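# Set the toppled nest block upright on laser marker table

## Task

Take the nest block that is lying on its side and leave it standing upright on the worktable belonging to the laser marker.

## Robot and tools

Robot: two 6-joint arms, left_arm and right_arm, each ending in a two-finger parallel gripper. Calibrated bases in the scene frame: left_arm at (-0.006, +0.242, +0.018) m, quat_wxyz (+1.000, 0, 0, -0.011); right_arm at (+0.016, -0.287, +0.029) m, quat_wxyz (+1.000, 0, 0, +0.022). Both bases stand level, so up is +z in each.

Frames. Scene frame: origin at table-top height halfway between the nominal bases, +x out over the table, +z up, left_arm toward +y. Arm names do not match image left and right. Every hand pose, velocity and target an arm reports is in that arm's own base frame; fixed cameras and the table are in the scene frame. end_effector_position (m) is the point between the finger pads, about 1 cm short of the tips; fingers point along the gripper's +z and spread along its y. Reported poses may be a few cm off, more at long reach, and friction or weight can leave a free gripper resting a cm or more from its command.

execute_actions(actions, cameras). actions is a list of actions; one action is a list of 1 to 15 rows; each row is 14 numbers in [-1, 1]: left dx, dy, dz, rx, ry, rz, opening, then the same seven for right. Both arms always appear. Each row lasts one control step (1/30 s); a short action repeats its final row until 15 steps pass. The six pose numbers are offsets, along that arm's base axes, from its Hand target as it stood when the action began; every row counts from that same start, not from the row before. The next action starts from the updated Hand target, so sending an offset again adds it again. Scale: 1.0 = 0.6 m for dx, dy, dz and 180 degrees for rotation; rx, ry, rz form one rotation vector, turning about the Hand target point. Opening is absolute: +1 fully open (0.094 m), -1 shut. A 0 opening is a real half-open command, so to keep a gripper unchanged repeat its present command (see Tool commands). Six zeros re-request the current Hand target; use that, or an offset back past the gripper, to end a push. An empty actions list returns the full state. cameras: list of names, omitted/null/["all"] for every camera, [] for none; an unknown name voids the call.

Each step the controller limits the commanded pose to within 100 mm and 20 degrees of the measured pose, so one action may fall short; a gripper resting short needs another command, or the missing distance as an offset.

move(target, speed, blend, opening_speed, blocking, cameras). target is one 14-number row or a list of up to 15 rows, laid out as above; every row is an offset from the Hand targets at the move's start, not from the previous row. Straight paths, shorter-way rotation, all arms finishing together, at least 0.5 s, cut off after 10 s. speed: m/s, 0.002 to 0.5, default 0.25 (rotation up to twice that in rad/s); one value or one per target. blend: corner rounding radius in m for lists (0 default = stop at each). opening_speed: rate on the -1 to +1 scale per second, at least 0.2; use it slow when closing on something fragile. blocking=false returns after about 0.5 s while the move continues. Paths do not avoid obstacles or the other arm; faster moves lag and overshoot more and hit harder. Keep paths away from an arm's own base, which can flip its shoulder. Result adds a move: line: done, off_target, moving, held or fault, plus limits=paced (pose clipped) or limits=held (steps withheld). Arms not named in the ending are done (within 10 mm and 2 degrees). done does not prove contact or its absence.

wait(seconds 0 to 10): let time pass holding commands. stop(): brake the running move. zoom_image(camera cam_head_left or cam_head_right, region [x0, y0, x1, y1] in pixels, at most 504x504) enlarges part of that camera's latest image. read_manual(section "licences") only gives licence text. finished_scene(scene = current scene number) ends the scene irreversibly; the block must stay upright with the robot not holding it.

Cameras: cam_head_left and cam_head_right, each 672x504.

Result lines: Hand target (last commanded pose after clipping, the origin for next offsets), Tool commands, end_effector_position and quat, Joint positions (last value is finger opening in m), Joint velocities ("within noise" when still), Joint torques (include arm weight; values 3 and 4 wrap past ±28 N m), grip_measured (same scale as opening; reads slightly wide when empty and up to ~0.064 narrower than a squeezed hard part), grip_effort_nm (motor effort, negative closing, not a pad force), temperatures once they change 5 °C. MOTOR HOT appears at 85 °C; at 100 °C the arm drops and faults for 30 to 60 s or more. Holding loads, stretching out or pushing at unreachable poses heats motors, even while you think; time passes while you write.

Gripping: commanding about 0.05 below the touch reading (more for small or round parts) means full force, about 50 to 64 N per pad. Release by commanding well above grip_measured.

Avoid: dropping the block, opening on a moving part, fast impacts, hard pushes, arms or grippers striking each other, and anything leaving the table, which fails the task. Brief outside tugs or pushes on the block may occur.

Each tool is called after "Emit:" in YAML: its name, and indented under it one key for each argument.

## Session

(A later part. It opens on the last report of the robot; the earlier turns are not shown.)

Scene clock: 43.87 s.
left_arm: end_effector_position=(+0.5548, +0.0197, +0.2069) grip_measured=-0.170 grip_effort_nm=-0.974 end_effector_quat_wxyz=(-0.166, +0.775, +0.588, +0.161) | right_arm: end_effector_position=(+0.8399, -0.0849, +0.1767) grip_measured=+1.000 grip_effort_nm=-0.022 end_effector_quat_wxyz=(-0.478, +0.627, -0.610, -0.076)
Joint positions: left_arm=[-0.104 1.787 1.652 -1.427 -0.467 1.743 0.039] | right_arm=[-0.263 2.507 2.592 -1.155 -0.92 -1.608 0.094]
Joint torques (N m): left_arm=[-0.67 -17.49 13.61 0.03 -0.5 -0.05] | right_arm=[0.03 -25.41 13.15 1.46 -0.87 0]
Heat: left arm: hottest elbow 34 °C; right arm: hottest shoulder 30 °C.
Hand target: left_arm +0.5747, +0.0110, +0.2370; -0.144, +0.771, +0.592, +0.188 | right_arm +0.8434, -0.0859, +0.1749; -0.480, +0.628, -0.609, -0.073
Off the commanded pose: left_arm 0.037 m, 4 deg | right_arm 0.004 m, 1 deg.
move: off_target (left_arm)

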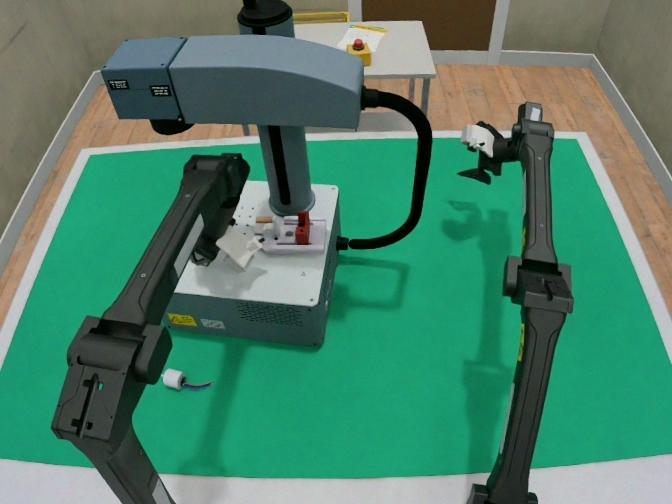

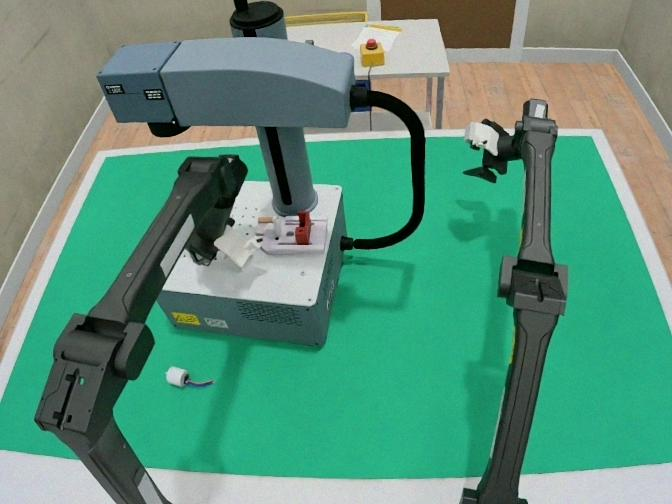

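Emit:
move:
  target: [-0.01,0.01,-0.035,0,0,0,-0.45,0,0,0,0,0,0,1]
  speed: 0.04
  cameras: []

Scene clock: 45.60 s.
left_arm: end_effector_position=(+0.5646, +0.0187, +0.2072) grip_measured=-0.170 grip_effort_nm=-0.979 end_effector_quat_wxyz=(-0.152, +0.772, +0.592, +0.176) | right_arm: end_effector_position=(+0.8399, -0.0849, +0.1767) grip_measured=+1.000 grip_effort_nm=-0.032 end_effector_quat_wxyz=(-0.478, +0.627, -0.610, -0.076)
Joint positions: left_arm=[-0.104 1.787 1.652 -1.384 -0.467 1.742 0.039] | right_arm=[-0.263 2.507 2.592 -1.155 -0.92 -1.608 0.094]
Joint torques (N m): left_arm=[0.15 -18.32 8.84 0.88 -0.5 0.06] | right_arm=[0.91 -24.59 13.14 1.17 -0.85 0]
Hand target: left_arm +0.5687, +0.0170, +0.2160; -0.144, +0.770, +0.592, +0.188 | right_arm +0.8434, -0.0859, +0.1749; -0.480, +0.628, -0.609, -0.073
Off the commanded pose: left_arm 0.010 m, 2 deg | right_arm 0.004 m, 1 deg.
move: done

Emit:
move:
  target: [-0.012,0,-0.012,0,0,0,-0.45,0,0,0,0,0,0,1]
  speed: 0.04
  cameras: []

Emit:
move:
  target: [0,0,-0.012,0,0,0,-0.45,0,0,0,0,0,0,1]
  speed: 0.04
  cameras: []

Scene clock: 47.00 s.
left_arm: end_effector_position=(+0.5623, +0.0190, +0.1967) grip_measured=-0.170 grip_effort_nm=-0.974 end_effector_quat_wxyz=(-0.153, +0.772, +0.591, +0.175) | right_arm: end_effector_position=(+0.8399, -0.0849, +0.1767) grip_measured=+1.000 grip_effort_nm=-0.017 end_effector_quat_wxyz=(-0.478, +0.627, -0.610, -0.076)
Joint positions: left_arm=[-0.104 1.787 1.624 -1.36 -0.468 1.742 0.039] | right_arm=[-0.263 2.507 2.592 -1.155 -0.92 -1.608 0.094]
Joint torques (N m): left_arm=[0.21 -19.55 7.8 0.94 -0.49 0.04] | right_arm=[1.32 -25.99 13.31 1.44 -0.75 -0.02]
Hand target: left_arm +0.5615, +0.0170, +0.2088; -0.144, +0.770, +0.592, +0.188 | right_arm +0.8434, -0.0859, +0.1749; -0.480, +0.628, -0.609, -0.073
Off the commanded pose: left_arm 0.012 m, 2 deg | right_arm 0.004 m, 1 deg.
move: off_target (left_arm)

Scene clock: 47.83 s.
left_arm: end_effector_position=(+0.5621, +0.0190, +0.1913) grip_measured=-0.170 grip_effort_nm=-0.979 end_effector_quat_wxyz=(-0.152, +0.772, +0.592, +0.176) | right_arm: end_effector_position=(+0.8399, -0.0849, +0.1767) grip_measured=+1.000 grip_effort_nm=-0.022 end_effector_quat_wxyz=(-0.478, +0.627, -0.610, -0.076)
Joint positions: left_arm=[-0.104 1.787 1.61 -1.342 -0.468 1.742 0.039] | right_arm=[-0.263 2.507 2.592 -1.155 -0.92 -1.608 0.094]
Joint torques (N m): left_arm=[0.15 -19.19 7.75 0.88 -0.5 0.04] | right_arm=[1.03 -25.64 13.39 1.26 -0.8 0.01]
Hand target: left_arm +0.5616, +0.0170, +0.2017; -0.144, +0.770, +0.592, +0.188 | right_arm +0.8434, -0.0859, +0.1749; -0.480, +0.628, -0.609, -0.073
Off the commanded pose: left_arm 0.011 m, 2 deg | right_arm 0.004 m, 1 deg.
move: off_target (left_arm)

Emit:
move:
  target: [0,0,-0.01,0,0,0,-0.45,0,0,0,0,0,0,1]
  speed: 0.03
  cameras: []

Emit:
move:
  target: [0,0,-0.01,0,0,0,-0.45,0,0,0,0,0,0,1]
  speed: 0.03
  cameras: ["cam_head_right"]

Emit:
zoom_image:
  camera: "cam_head_right"
  region: [150, 180, 310, 320]

Scene clock: 49.13 s.
left_arm: end_effector_position=(+0.5619, +0.0190, +0.1867) grip_measured=-0.170 grip_effort_nm=-0.969 end_effector_quat_wxyz=(-0.151, +0.772, +0.592, +0.177) | right_arm: end_effector_position=(+0.8399, -0.0849, +0.1767) grip_measured=+1.000 grip_effort_nm=-0.022 end_effector_quat_wxyz=(-0.478, +0.627, -0.610, -0.076)
Joint positions: left_arm=[-0.104 1.787 1.597 -1.327 -0.468 1.742 0.039] | right_arm=[-0.263 2.507 2.592 -1.155 -0.92 -1.608 0.094]
Joint torques (N m): left_arm=[0.21 -18.96 7.72 0.94 -0.5 0.04] | right_arm=[1.08 -26.52 13.2 1.26 -0.83 0.04]
Hand target: left_arm +0.5616, +0.0170, +0.1957; -0.144, +0.770, +0.592, +0.188 | right_arm +0.8434, -0.0859, +0.1749; -0.480, +0.628, -0.609, -0.073
Off the commanded pose: left_arm 0.009 m, 1 deg | right_arm 0.004 m, 1 deg.
move: done

Scene clock: 49.97 s.
left_arm: end_effector_position=(+0.5616, +0.0191, +0.1822) grip_measured=-0.170 grip_effort_nm=-0.974 end_effector_quat_wxyz=(-0.150, +0.771, +0.592, +0.178) | right_arm: end_effector_position=(+0.8399, -0.0849, +0.1767) grip_measured=+1.000 grip_effort_nm=-0.022 end_effector_quat_wxyz=(-0.478, +0.627, -0.610, -0.076)
Joint positions: left_arm=[-0.104 1.787 1.585 -1.312 -0.468 1.742 0.039] | right_arm=[-0.263 2.507 2.592 -1.155 -0.92 -1.608 0.094]
Joint torques (N m): left_arm=[0.26 -18.78 7.71 0.94 -0.49 0.05] | right_arm=[0.85 -25 13.35 1.18 -0.83 0.01]
Hand target: left_arm +0.5615, +0.0170, +0.1896; -0.144, +0.770, +0.592, +0.188 | right_arm +0.8434, -0.0859, +0.1749; -0.480, +0.628, -0.609, -0.073
Off the commanded pose: left_arm 0.008 m, 1 deg | right_arm 0.004 m, 1 deg.
move: done
Images, in order: cam_head_right.

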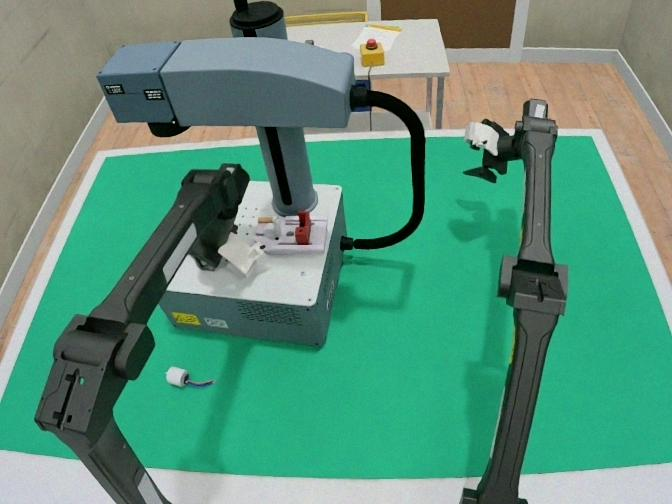

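Scaled by 3.150 from the camera's 672x504 image, which has a finer 960x720 frame.

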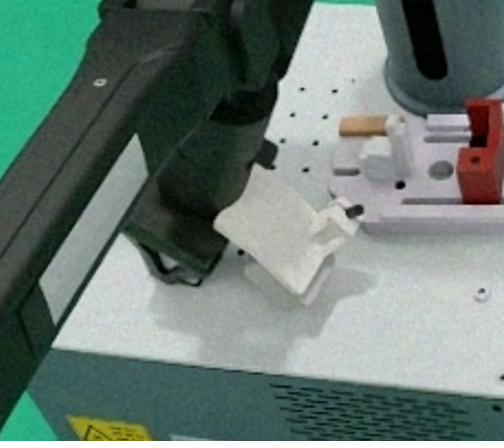

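Emit:
move:
  target: [0,0,-0.01,0,0,0,-0.45,0,0,0,0,0,0,1]
  speed: 0.03
  cameras: []

Emit:
move:
  target: [0,0,-0.01,0,0,0,-0.45,0,0,0,0,0,0,1]
  speed: 0.03
  cameras: ["cam_head_right"]

Emit:
zoom_image:
  camera: "cam_head_right"
  region: [150, 180, 310, 320]

Scene clock: 51.17 s.
left_arm: end_effector_position=(+0.5617, +0.0196, +0.1808) grip_measured=-0.170 grip_effort_nm=-0.974 end_effector_quat_wxyz=(-0.150, +0.771, +0.592, +0.181) | right_arm: end_effector_position=(+0.8399, -0.0849, +0.1767) grip_measured=+1.000 grip_effort_nm=-0.022 end_effector_quat_wxyz=(-0.478, +0.627, -0.610, -0.076)
Joint positions: left_arm=[-0.104 1.786 1.579 -1.303 -0.471 1.742 0.039] | right_arm=[-0.263 2.507 2.592 -1.155 -0.92 -1.608 0.094]
Joint torques (N m): left_arm=[0.15 -18.61 7.32 1.2 -0.35 0.05] | right_arm=[1.32 -25.23 13.53 1.24 -0.84 0.09]
Hand target: left_arm +0.5616, +0.0170, +0.1838; -0.144, +0.770, +0.592, +0.188 | right_arm +0.8434, -0.0859, +0.1749; -0.480, +0.628, -0.609, -0.073
Off the commanded pose: left_arm 0.004 m, 1 deg | right_arm 0.004 m, 1 deg.
move: done

Scene clock: 51.97 s.
left_arm: end_effector_position=(+0.5615, +0.0198, +0.1801) grip_measured=-0.170 grip_effort_nm=-0.979 end_effector_quat_wxyz=(-0.148, +0.770, +0.593, +0.184) | right_arm: end_effector_position=(+0.8399, -0.0849, +0.1767) grip_measured=+1.000 grip_effort_nm=-0.022 end_effector_quat_wxyz=(-0.478, +0.627, -0.610, -0.076)
Joint positions: left_arm=[-0.104 1.781 1.57 -1.291 -0.472 1.742 0.039] | right_arm=[-0.263 2.507 2.592 -1.155 -0.92 -1.608 0.094]
Joint torques (N m): left_arm=[0.21 -17.55 7.09 1.33 -0.32 0.04] | right_arm=[1.08 -25.64 13.38 1.18 -0.82 -0.01]
Hand target: left_arm +0.5615, +0.0170, +0.1778; -0.144, +0.770, +0.592, +0.188 | right_arm +0.8434, -0.0859, +0.1749; -0.480, +0.628, -0.609, -0.073
Off the commanded pose: left_arm 0.004 m, 1 deg | right_arm 0.004 m, 1 deg.
move: done
Images, in order: cam_head_right.

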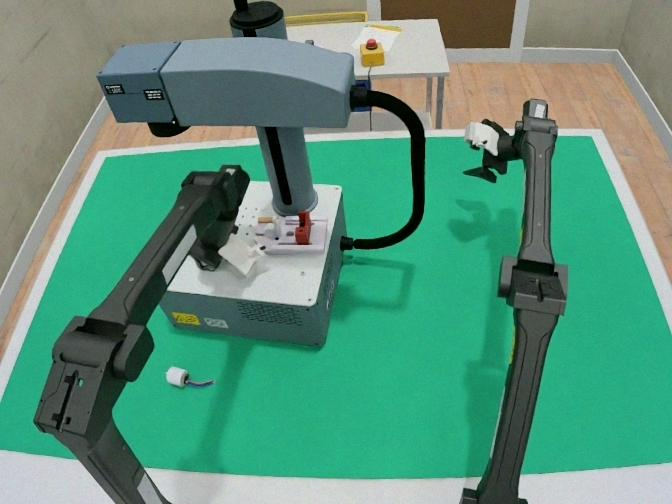

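Scaled by 3.150 from the camera's 672x504 image, which has a finer 960x720 frame.

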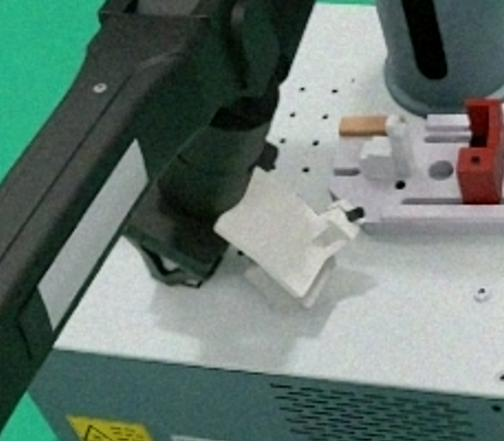

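Emit:
move:
  target: [0,0,-0.005,0,0,0,-0.45,0,0,0,0,0,0,1]
  speed: 0.03
  cameras: []

Emit:
move:
  target: [0,0,0.004,0,0,0,0.15,0,0,0,0,0,0,1]
  opening_speed: 0.2

Emit:
zoom_image:
  camera: "cam_head_right"
  region: [150, 180, 310, 320]

Scene clock: 53.73 s.
left_arm: end_effector_position=(+0.5615, +0.0199, +0.1799) grip_measured=-0.170 grip_effort_nm=-0.974 end_effector_quat_wxyz=(-0.147, +0.770, +0.593, +0.186) | right_arm: end_effector_position=(+0.8399, -0.0849, +0.1767) grip_measured=+1.000 grip_effort_nm=-0.017 end_effector_quat_wxyz=(-0.478, +0.627, -0.610, -0.076)
Joint positions: left_arm=[-0.104 1.779 1.566 -1.285 -0.473 1.742 0.039] | right_arm=[-0.263 2.507 2.592 -1.155 -0.92 -1.608 0.094]
Joint torques (N m): left_arm=[0.15 -17.26 6.99 1.37 -0.3 0.05] | right_arm=[1.67 -25.41 13.31 1.4 -0.77 -0.04]
Hand target: left_arm +0.5616, +0.0170, +0.1747; -0.144, +0.770, +0.592, +0.188 | right_arm +0.8434, -0.0859, +0.1749; -0.480, +0.628, -0.609, -0.073
Off the commanded pose: left_arm 0.006 m, 0 deg | right_arm 0.004 m, 1 deg.
move: done

Scene clock: 57.00 s.
left_arm: end_effector_position=(+0.5624, +0.0198, +0.1801) grip_measured=+0.147 grip_effort_nm=0.168 end_effector_quat_wxyz=(-0.145, +0.769, +0.593, +0.187) | right_arm: end_effector_position=(+0.8399, -0.0849, +0.1767) grip_measured=+1.000 grip_effort_nm=-0.022 end_effector_quat_wxyz=(-0.478, +0.627, -0.610, -0.076)
Joint positions: left_arm=[-0.104 1.779 1.566 -1.281 -0.473 1.742 0.054] | right_arm=[-0.263 2.507 2.592 -1.155 -0.92 -1.608 0.094]
Joint torques (N m): left_arm=[0.21 -17.38 7.38 1.01 -0.3 0.04] | right_arm=[1.32 -25.52 13.12 1.24 -0.81 0.02]
Hand target: left_arm +0.5615, +0.0170, +0.1773; -0.144, +0.770, +0.592, +0.188 | right_arm +0.8434, -0.0859, +0.1749; -0.480, +0.628, -0.609, -0.073
Off the commanded pose: left_arm 0.004 m, 0 deg | right_arm 0.004 m, 1 deg.
move: done

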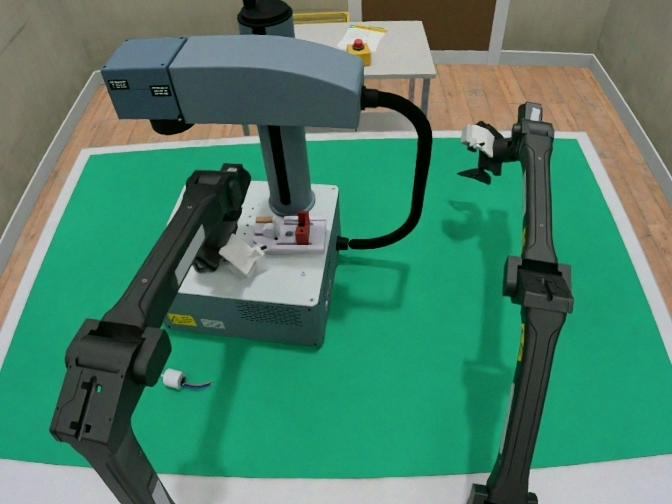

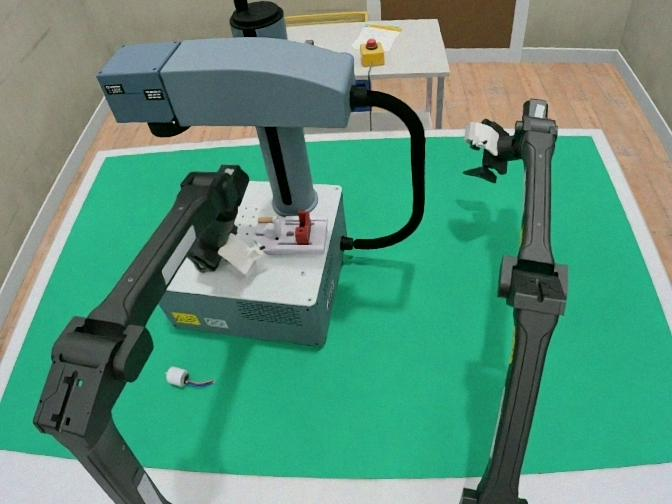

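Scaled by 3.150 from the camera's 672x504 image, which has a finer 960x720 frame.

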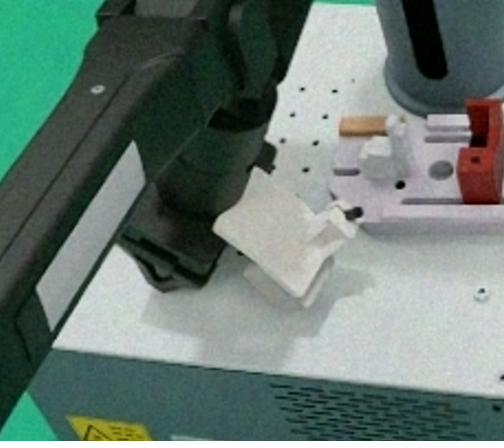

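Emit:
move:
  target: [0.008,-0.041,0.11,0,0,0,0.5,0,0,0,0,0,0,1]
  speed: 0.06
  opening_speed: 0.5

Emit:
zoom_image:
  camera: "cam_head_left"
  region: [130, 100, 310, 320]

Emit:
zoom_image:
  camera: "cam_head_right"
  region: [130, 100, 310, 320]

Scene clock: 59.67 s.
left_arm: end_effector_position=(+0.5496, +0.0021, +0.2158) grip_measured=+0.498 grip_effort_nm=0.154 end_effector_quat_wxyz=(-0.167, +0.774, +0.587, +0.166) | right_arm: end_effector_position=(+0.8399, -0.0849, +0.1767) grip_measured=+1.000 grip_effort_nm=-0.027 end_effector_quat_wxyz=(-0.478, +0.627, -0.610, -0.076)
Joint positions: left_arm=[-0.139 1.776 1.659 -1.457 -0.476 1.704 0.07] | right_arm=[-0.263 2.507 2.592 -1.155 -0.92 -1.608 0.094]
Joint torques (N m): left_arm=[-0.56 -17.44 13.14 0.01 -0.3 -0.05] | right_arm=[1.26 -25.35 13.15 1.16 -0.79 -0.01]
Hand target: left_arm +0.5663, -0.0077, +0.2430; -0.144, +0.771, +0.592, +0.188 | right_arm +0.8434, -0.0859, +0.1749; -0.480, +0.628, -0.609, -0.073
Off the commanded pose: left_arm 0.034 m, 4 deg | right_arm 0.004 m, 1 deg.
move: off_target (left_arm)

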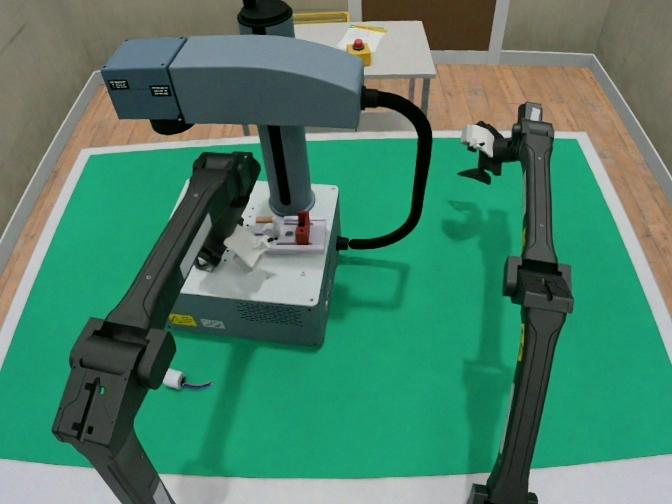

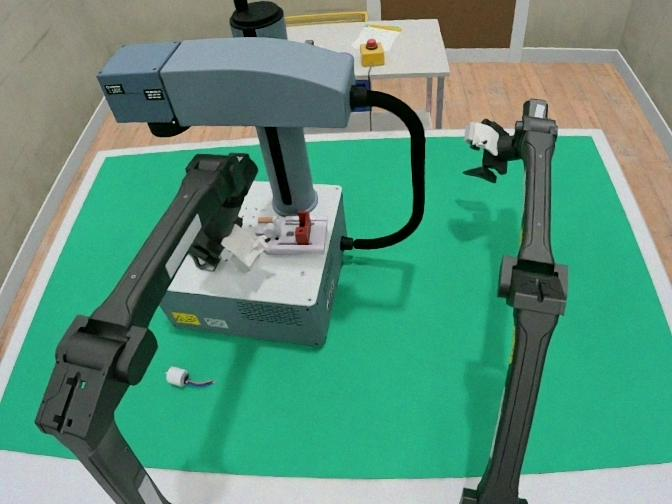

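Scaled by 2.291 from the camera's 672x504 image, which has a finer 960x720 frame.

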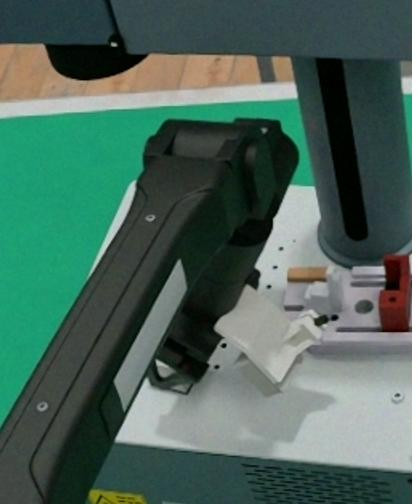

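Scaled by 2.291 from the camera's 672x504 image, which has a finer 960x720 frame.

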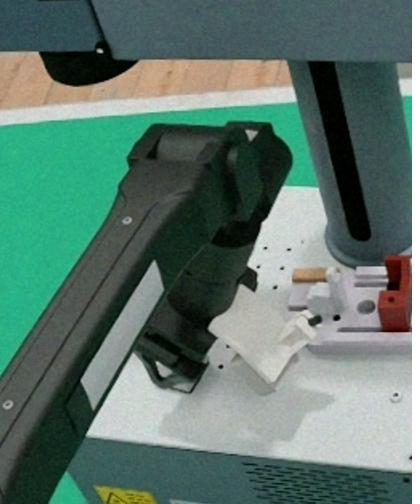

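Emit:
move:
  target: [0.015,-0.01,0.055,0,0,0,0.7,0,0,0,0,0,0,1]
  speed: 0.06
  opening_speed: 0.5

Emit:
zoom_image:
  camera: "cam_head_right"
  region: [130, 100, 310, 320]

Scene clock: 61.70 s.
left_arm: end_effector_position=(+0.5605, -0.0039, +0.2520) grip_measured=+0.698 grip_effort_nm=0.149 end_effector_quat_wxyz=(-0.165, +0.774, +0.588, +0.168) | right_arm: end_effector_position=(+0.8399, -0.0849, +0.1767) grip_measured=+1.000 grip_effort_nm=-0.027 end_effector_quat_wxyz=(-0.478, +0.627, -0.610, -0.076)
Joint positions: left_arm=[-0.147 1.798 1.785 -1.559 -0.476 1.695 0.08] | right_arm=[-0.263 2.507 2.592 -1.155 -0.92 -1.608 0.094]
Joint torques (N m): left_arm=[-0.62 -17.2 13.22 0.02 -0.32 -0.07] | right_arm=[0.97 -26.4 13.16 1.18 -0.79 0.02]
Hand target: left_arm +0.5753, -0.0137, +0.2759; -0.144, +0.771, +0.592, +0.188 | right_arm +0.8434, -0.0859, +0.1749; -0.480, +0.628, -0.609, -0.073
Off the commanded pose: left_arm 0.030 m, 3 deg | right_arm 0.004 m, 1 deg.
move: off_target (left_arm)

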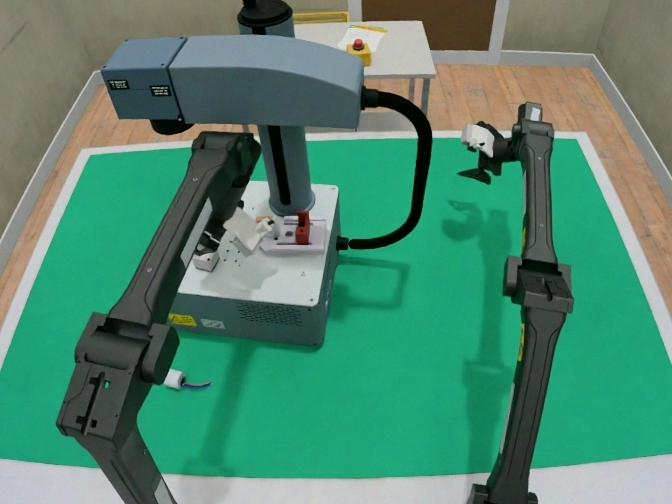

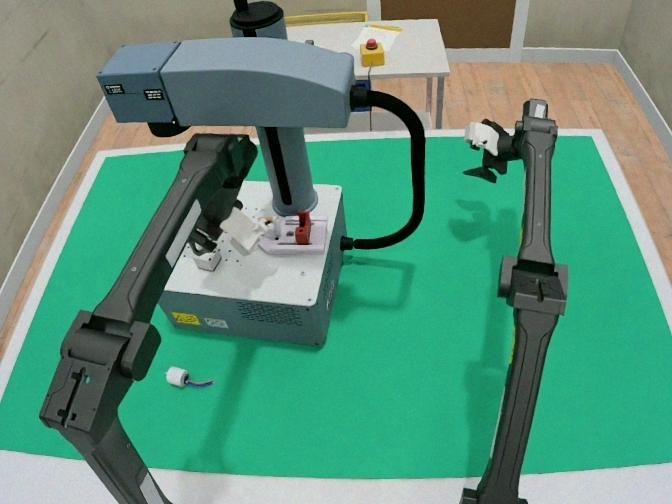

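Scaled by 2.291 from the camera's 672x504 image, which has a finer 960x720 frame.

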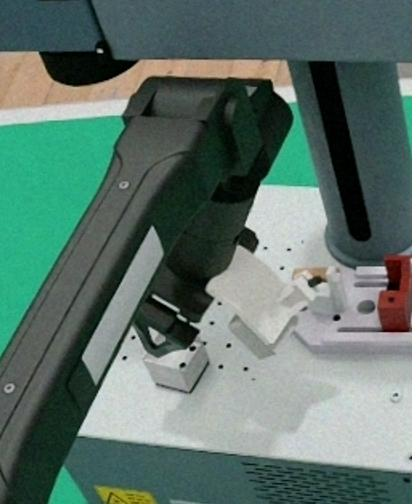

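Emit:
move:
  target: [-0.25,0.15,0.02,0,0,0,0.7,0,0,0,0,0,0,1]
  speed: 0.12

Emit:
zoom_image:
  camera: "cam_head_left"
  region: [150, 180, 310, 320]

Emit:
zoom_image:
  camera: "cam_head_right"
  region: [150, 180, 310, 320]

Scene clock: 64.67 s.
left_arm: end_effector_position=(+0.4276, +0.0717, +0.2872) grip_measured=+0.698 grip_effort_nm=0.159 end_effector_quat_wxyz=(-0.147, +0.772, +0.590, +0.186) | right_arm: end_effector_position=(+0.8399, -0.0849, +0.1767) grip_measured=+1.000 grip_effort_nm=-0.017 end_effector_quat_wxyz=(-0.478, +0.627, -0.610, -0.076)
Joint positions: left_arm=[-0.011 1.382 1.376 -1.445 -0.463 1.853 0.08] | right_arm=[-0.263 2.507 2.592 -1.155 -0.92 -1.608 0.094]
Joint torques (N m): left_arm=[1.73 -12.45 7.68 1.06 -0.24 0.18] | right_arm=[1.9 -24.82 12.93 1.32 -0.77 -0.03]
Hand target: left_arm +0.4253, +0.0764, +0.2880; -0.144, +0.771, +0.592, +0.188 | right_arm +0.8434, -0.0859, +0.1749; -0.480, +0.628, -0.609, -0.073
Off the commanded pose: left_arm 0.005 m, 0 deg | right_arm 0.004 m, 1 deg.
move: done

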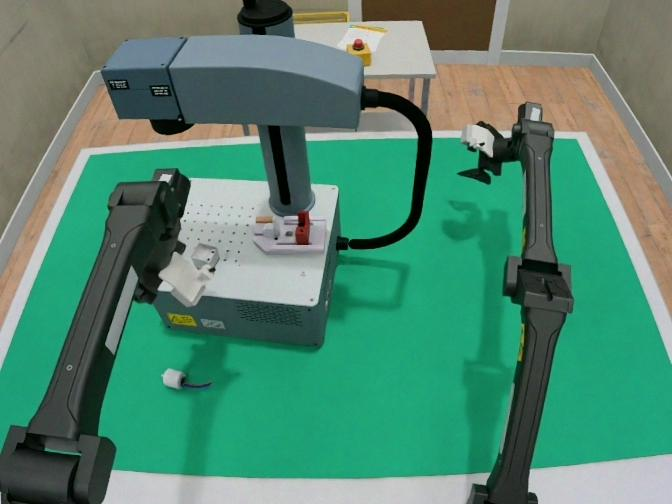

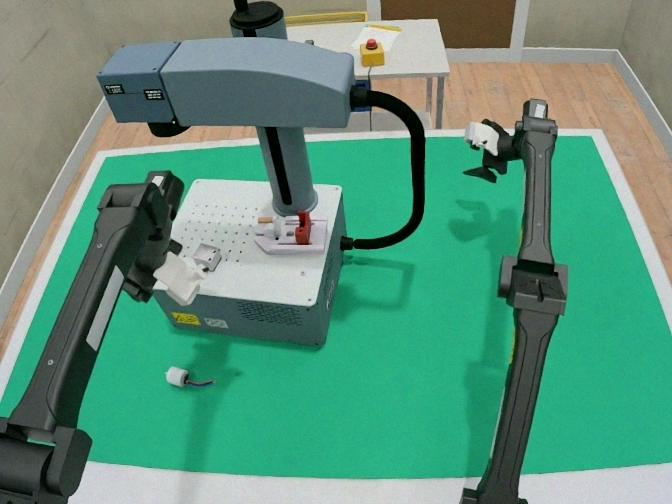

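Scaled by 3.150 from the camera's 672x504 image, which has a finer 960x720 frame.

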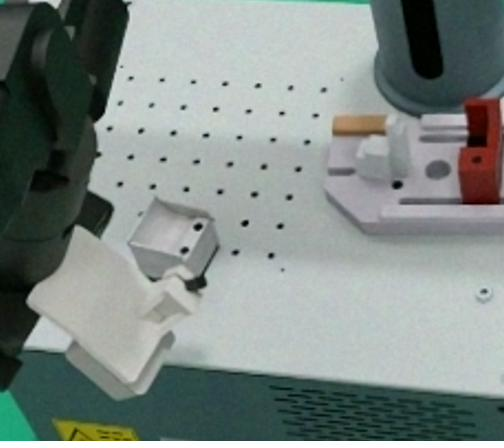

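Scaled by 3.150 from the camera's 672x504 image, which has a finer 960x720 frame.

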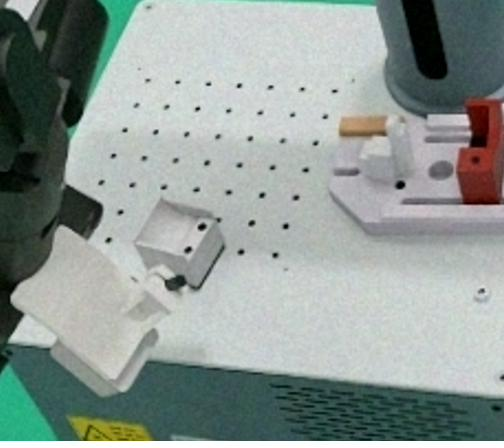

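Emit:
move:
  target: [-0.12,0.1,0.08,0,0,0,0.7,0,0,0,0,0,0,1]
  cameras: ["cam_head_left"]

Emit:
zoom_image:
  camera: "cam_head_left"
  region: [150, 200, 270, 300]

Scene clock: 66.80 s.
left_arm: end_effector_position=(+0.3573, +0.1322, +0.3411) grip_measured=+0.698 grip_effort_nm=0.154 end_effector_quat_wxyz=(-0.139, +0.769, +0.591, +0.198) | right_arm: end_effector_position=(+0.8399, -0.0849, +0.1767) grip_measured=+1.000 grip_effort_nm=-0.017 end_effector_quat_wxyz=(-0.478, +0.627, -0.610, -0.076)
Joint positions: left_arm=[0.166 1.187 1.339 -1.487 -0.432 2.048 0.08] | right_arm=[-0.263 2.507 2.592 -1.155 -0.92 -1.608 0.094]
Joint torques (N m): left_arm=[1.79 -8.29 7.86 0.46 -0.22 0.15] | right_arm=[1.14 -25.88 13.09 1.28 -0.83 -0.02]
Hand target: left_arm +0.3533, +0.1363, +0.3361; -0.144, +0.771, +0.592, +0.188 | right_arm +0.8434, -0.0859, +0.1749; -0.480, +0.628, -0.609, -0.073
Off the commanded pose: left_arm 0.008 m, 1 deg | right_arm 0.004 m, 1 deg.
move: done
Images, in order: cam_head_left.

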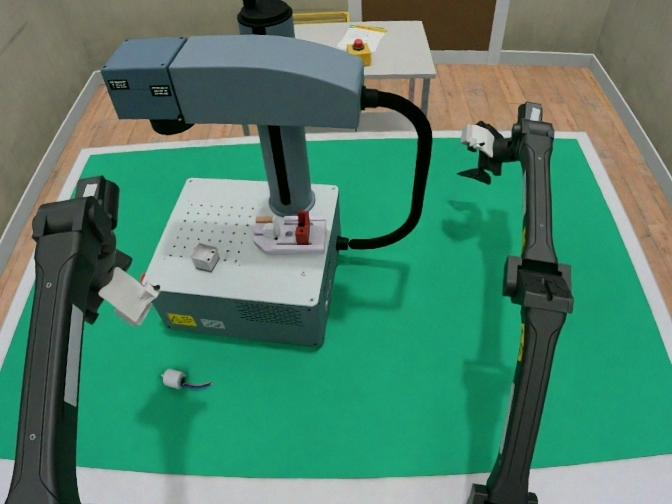

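Scaled by 4.200 from the camera's 672x504 image, which has a finer 960x720 frame.

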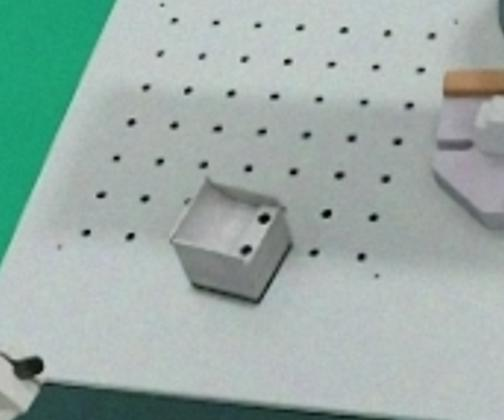

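Emit:
finished_scene:
  scene: 2

The scene is finished: the task was done.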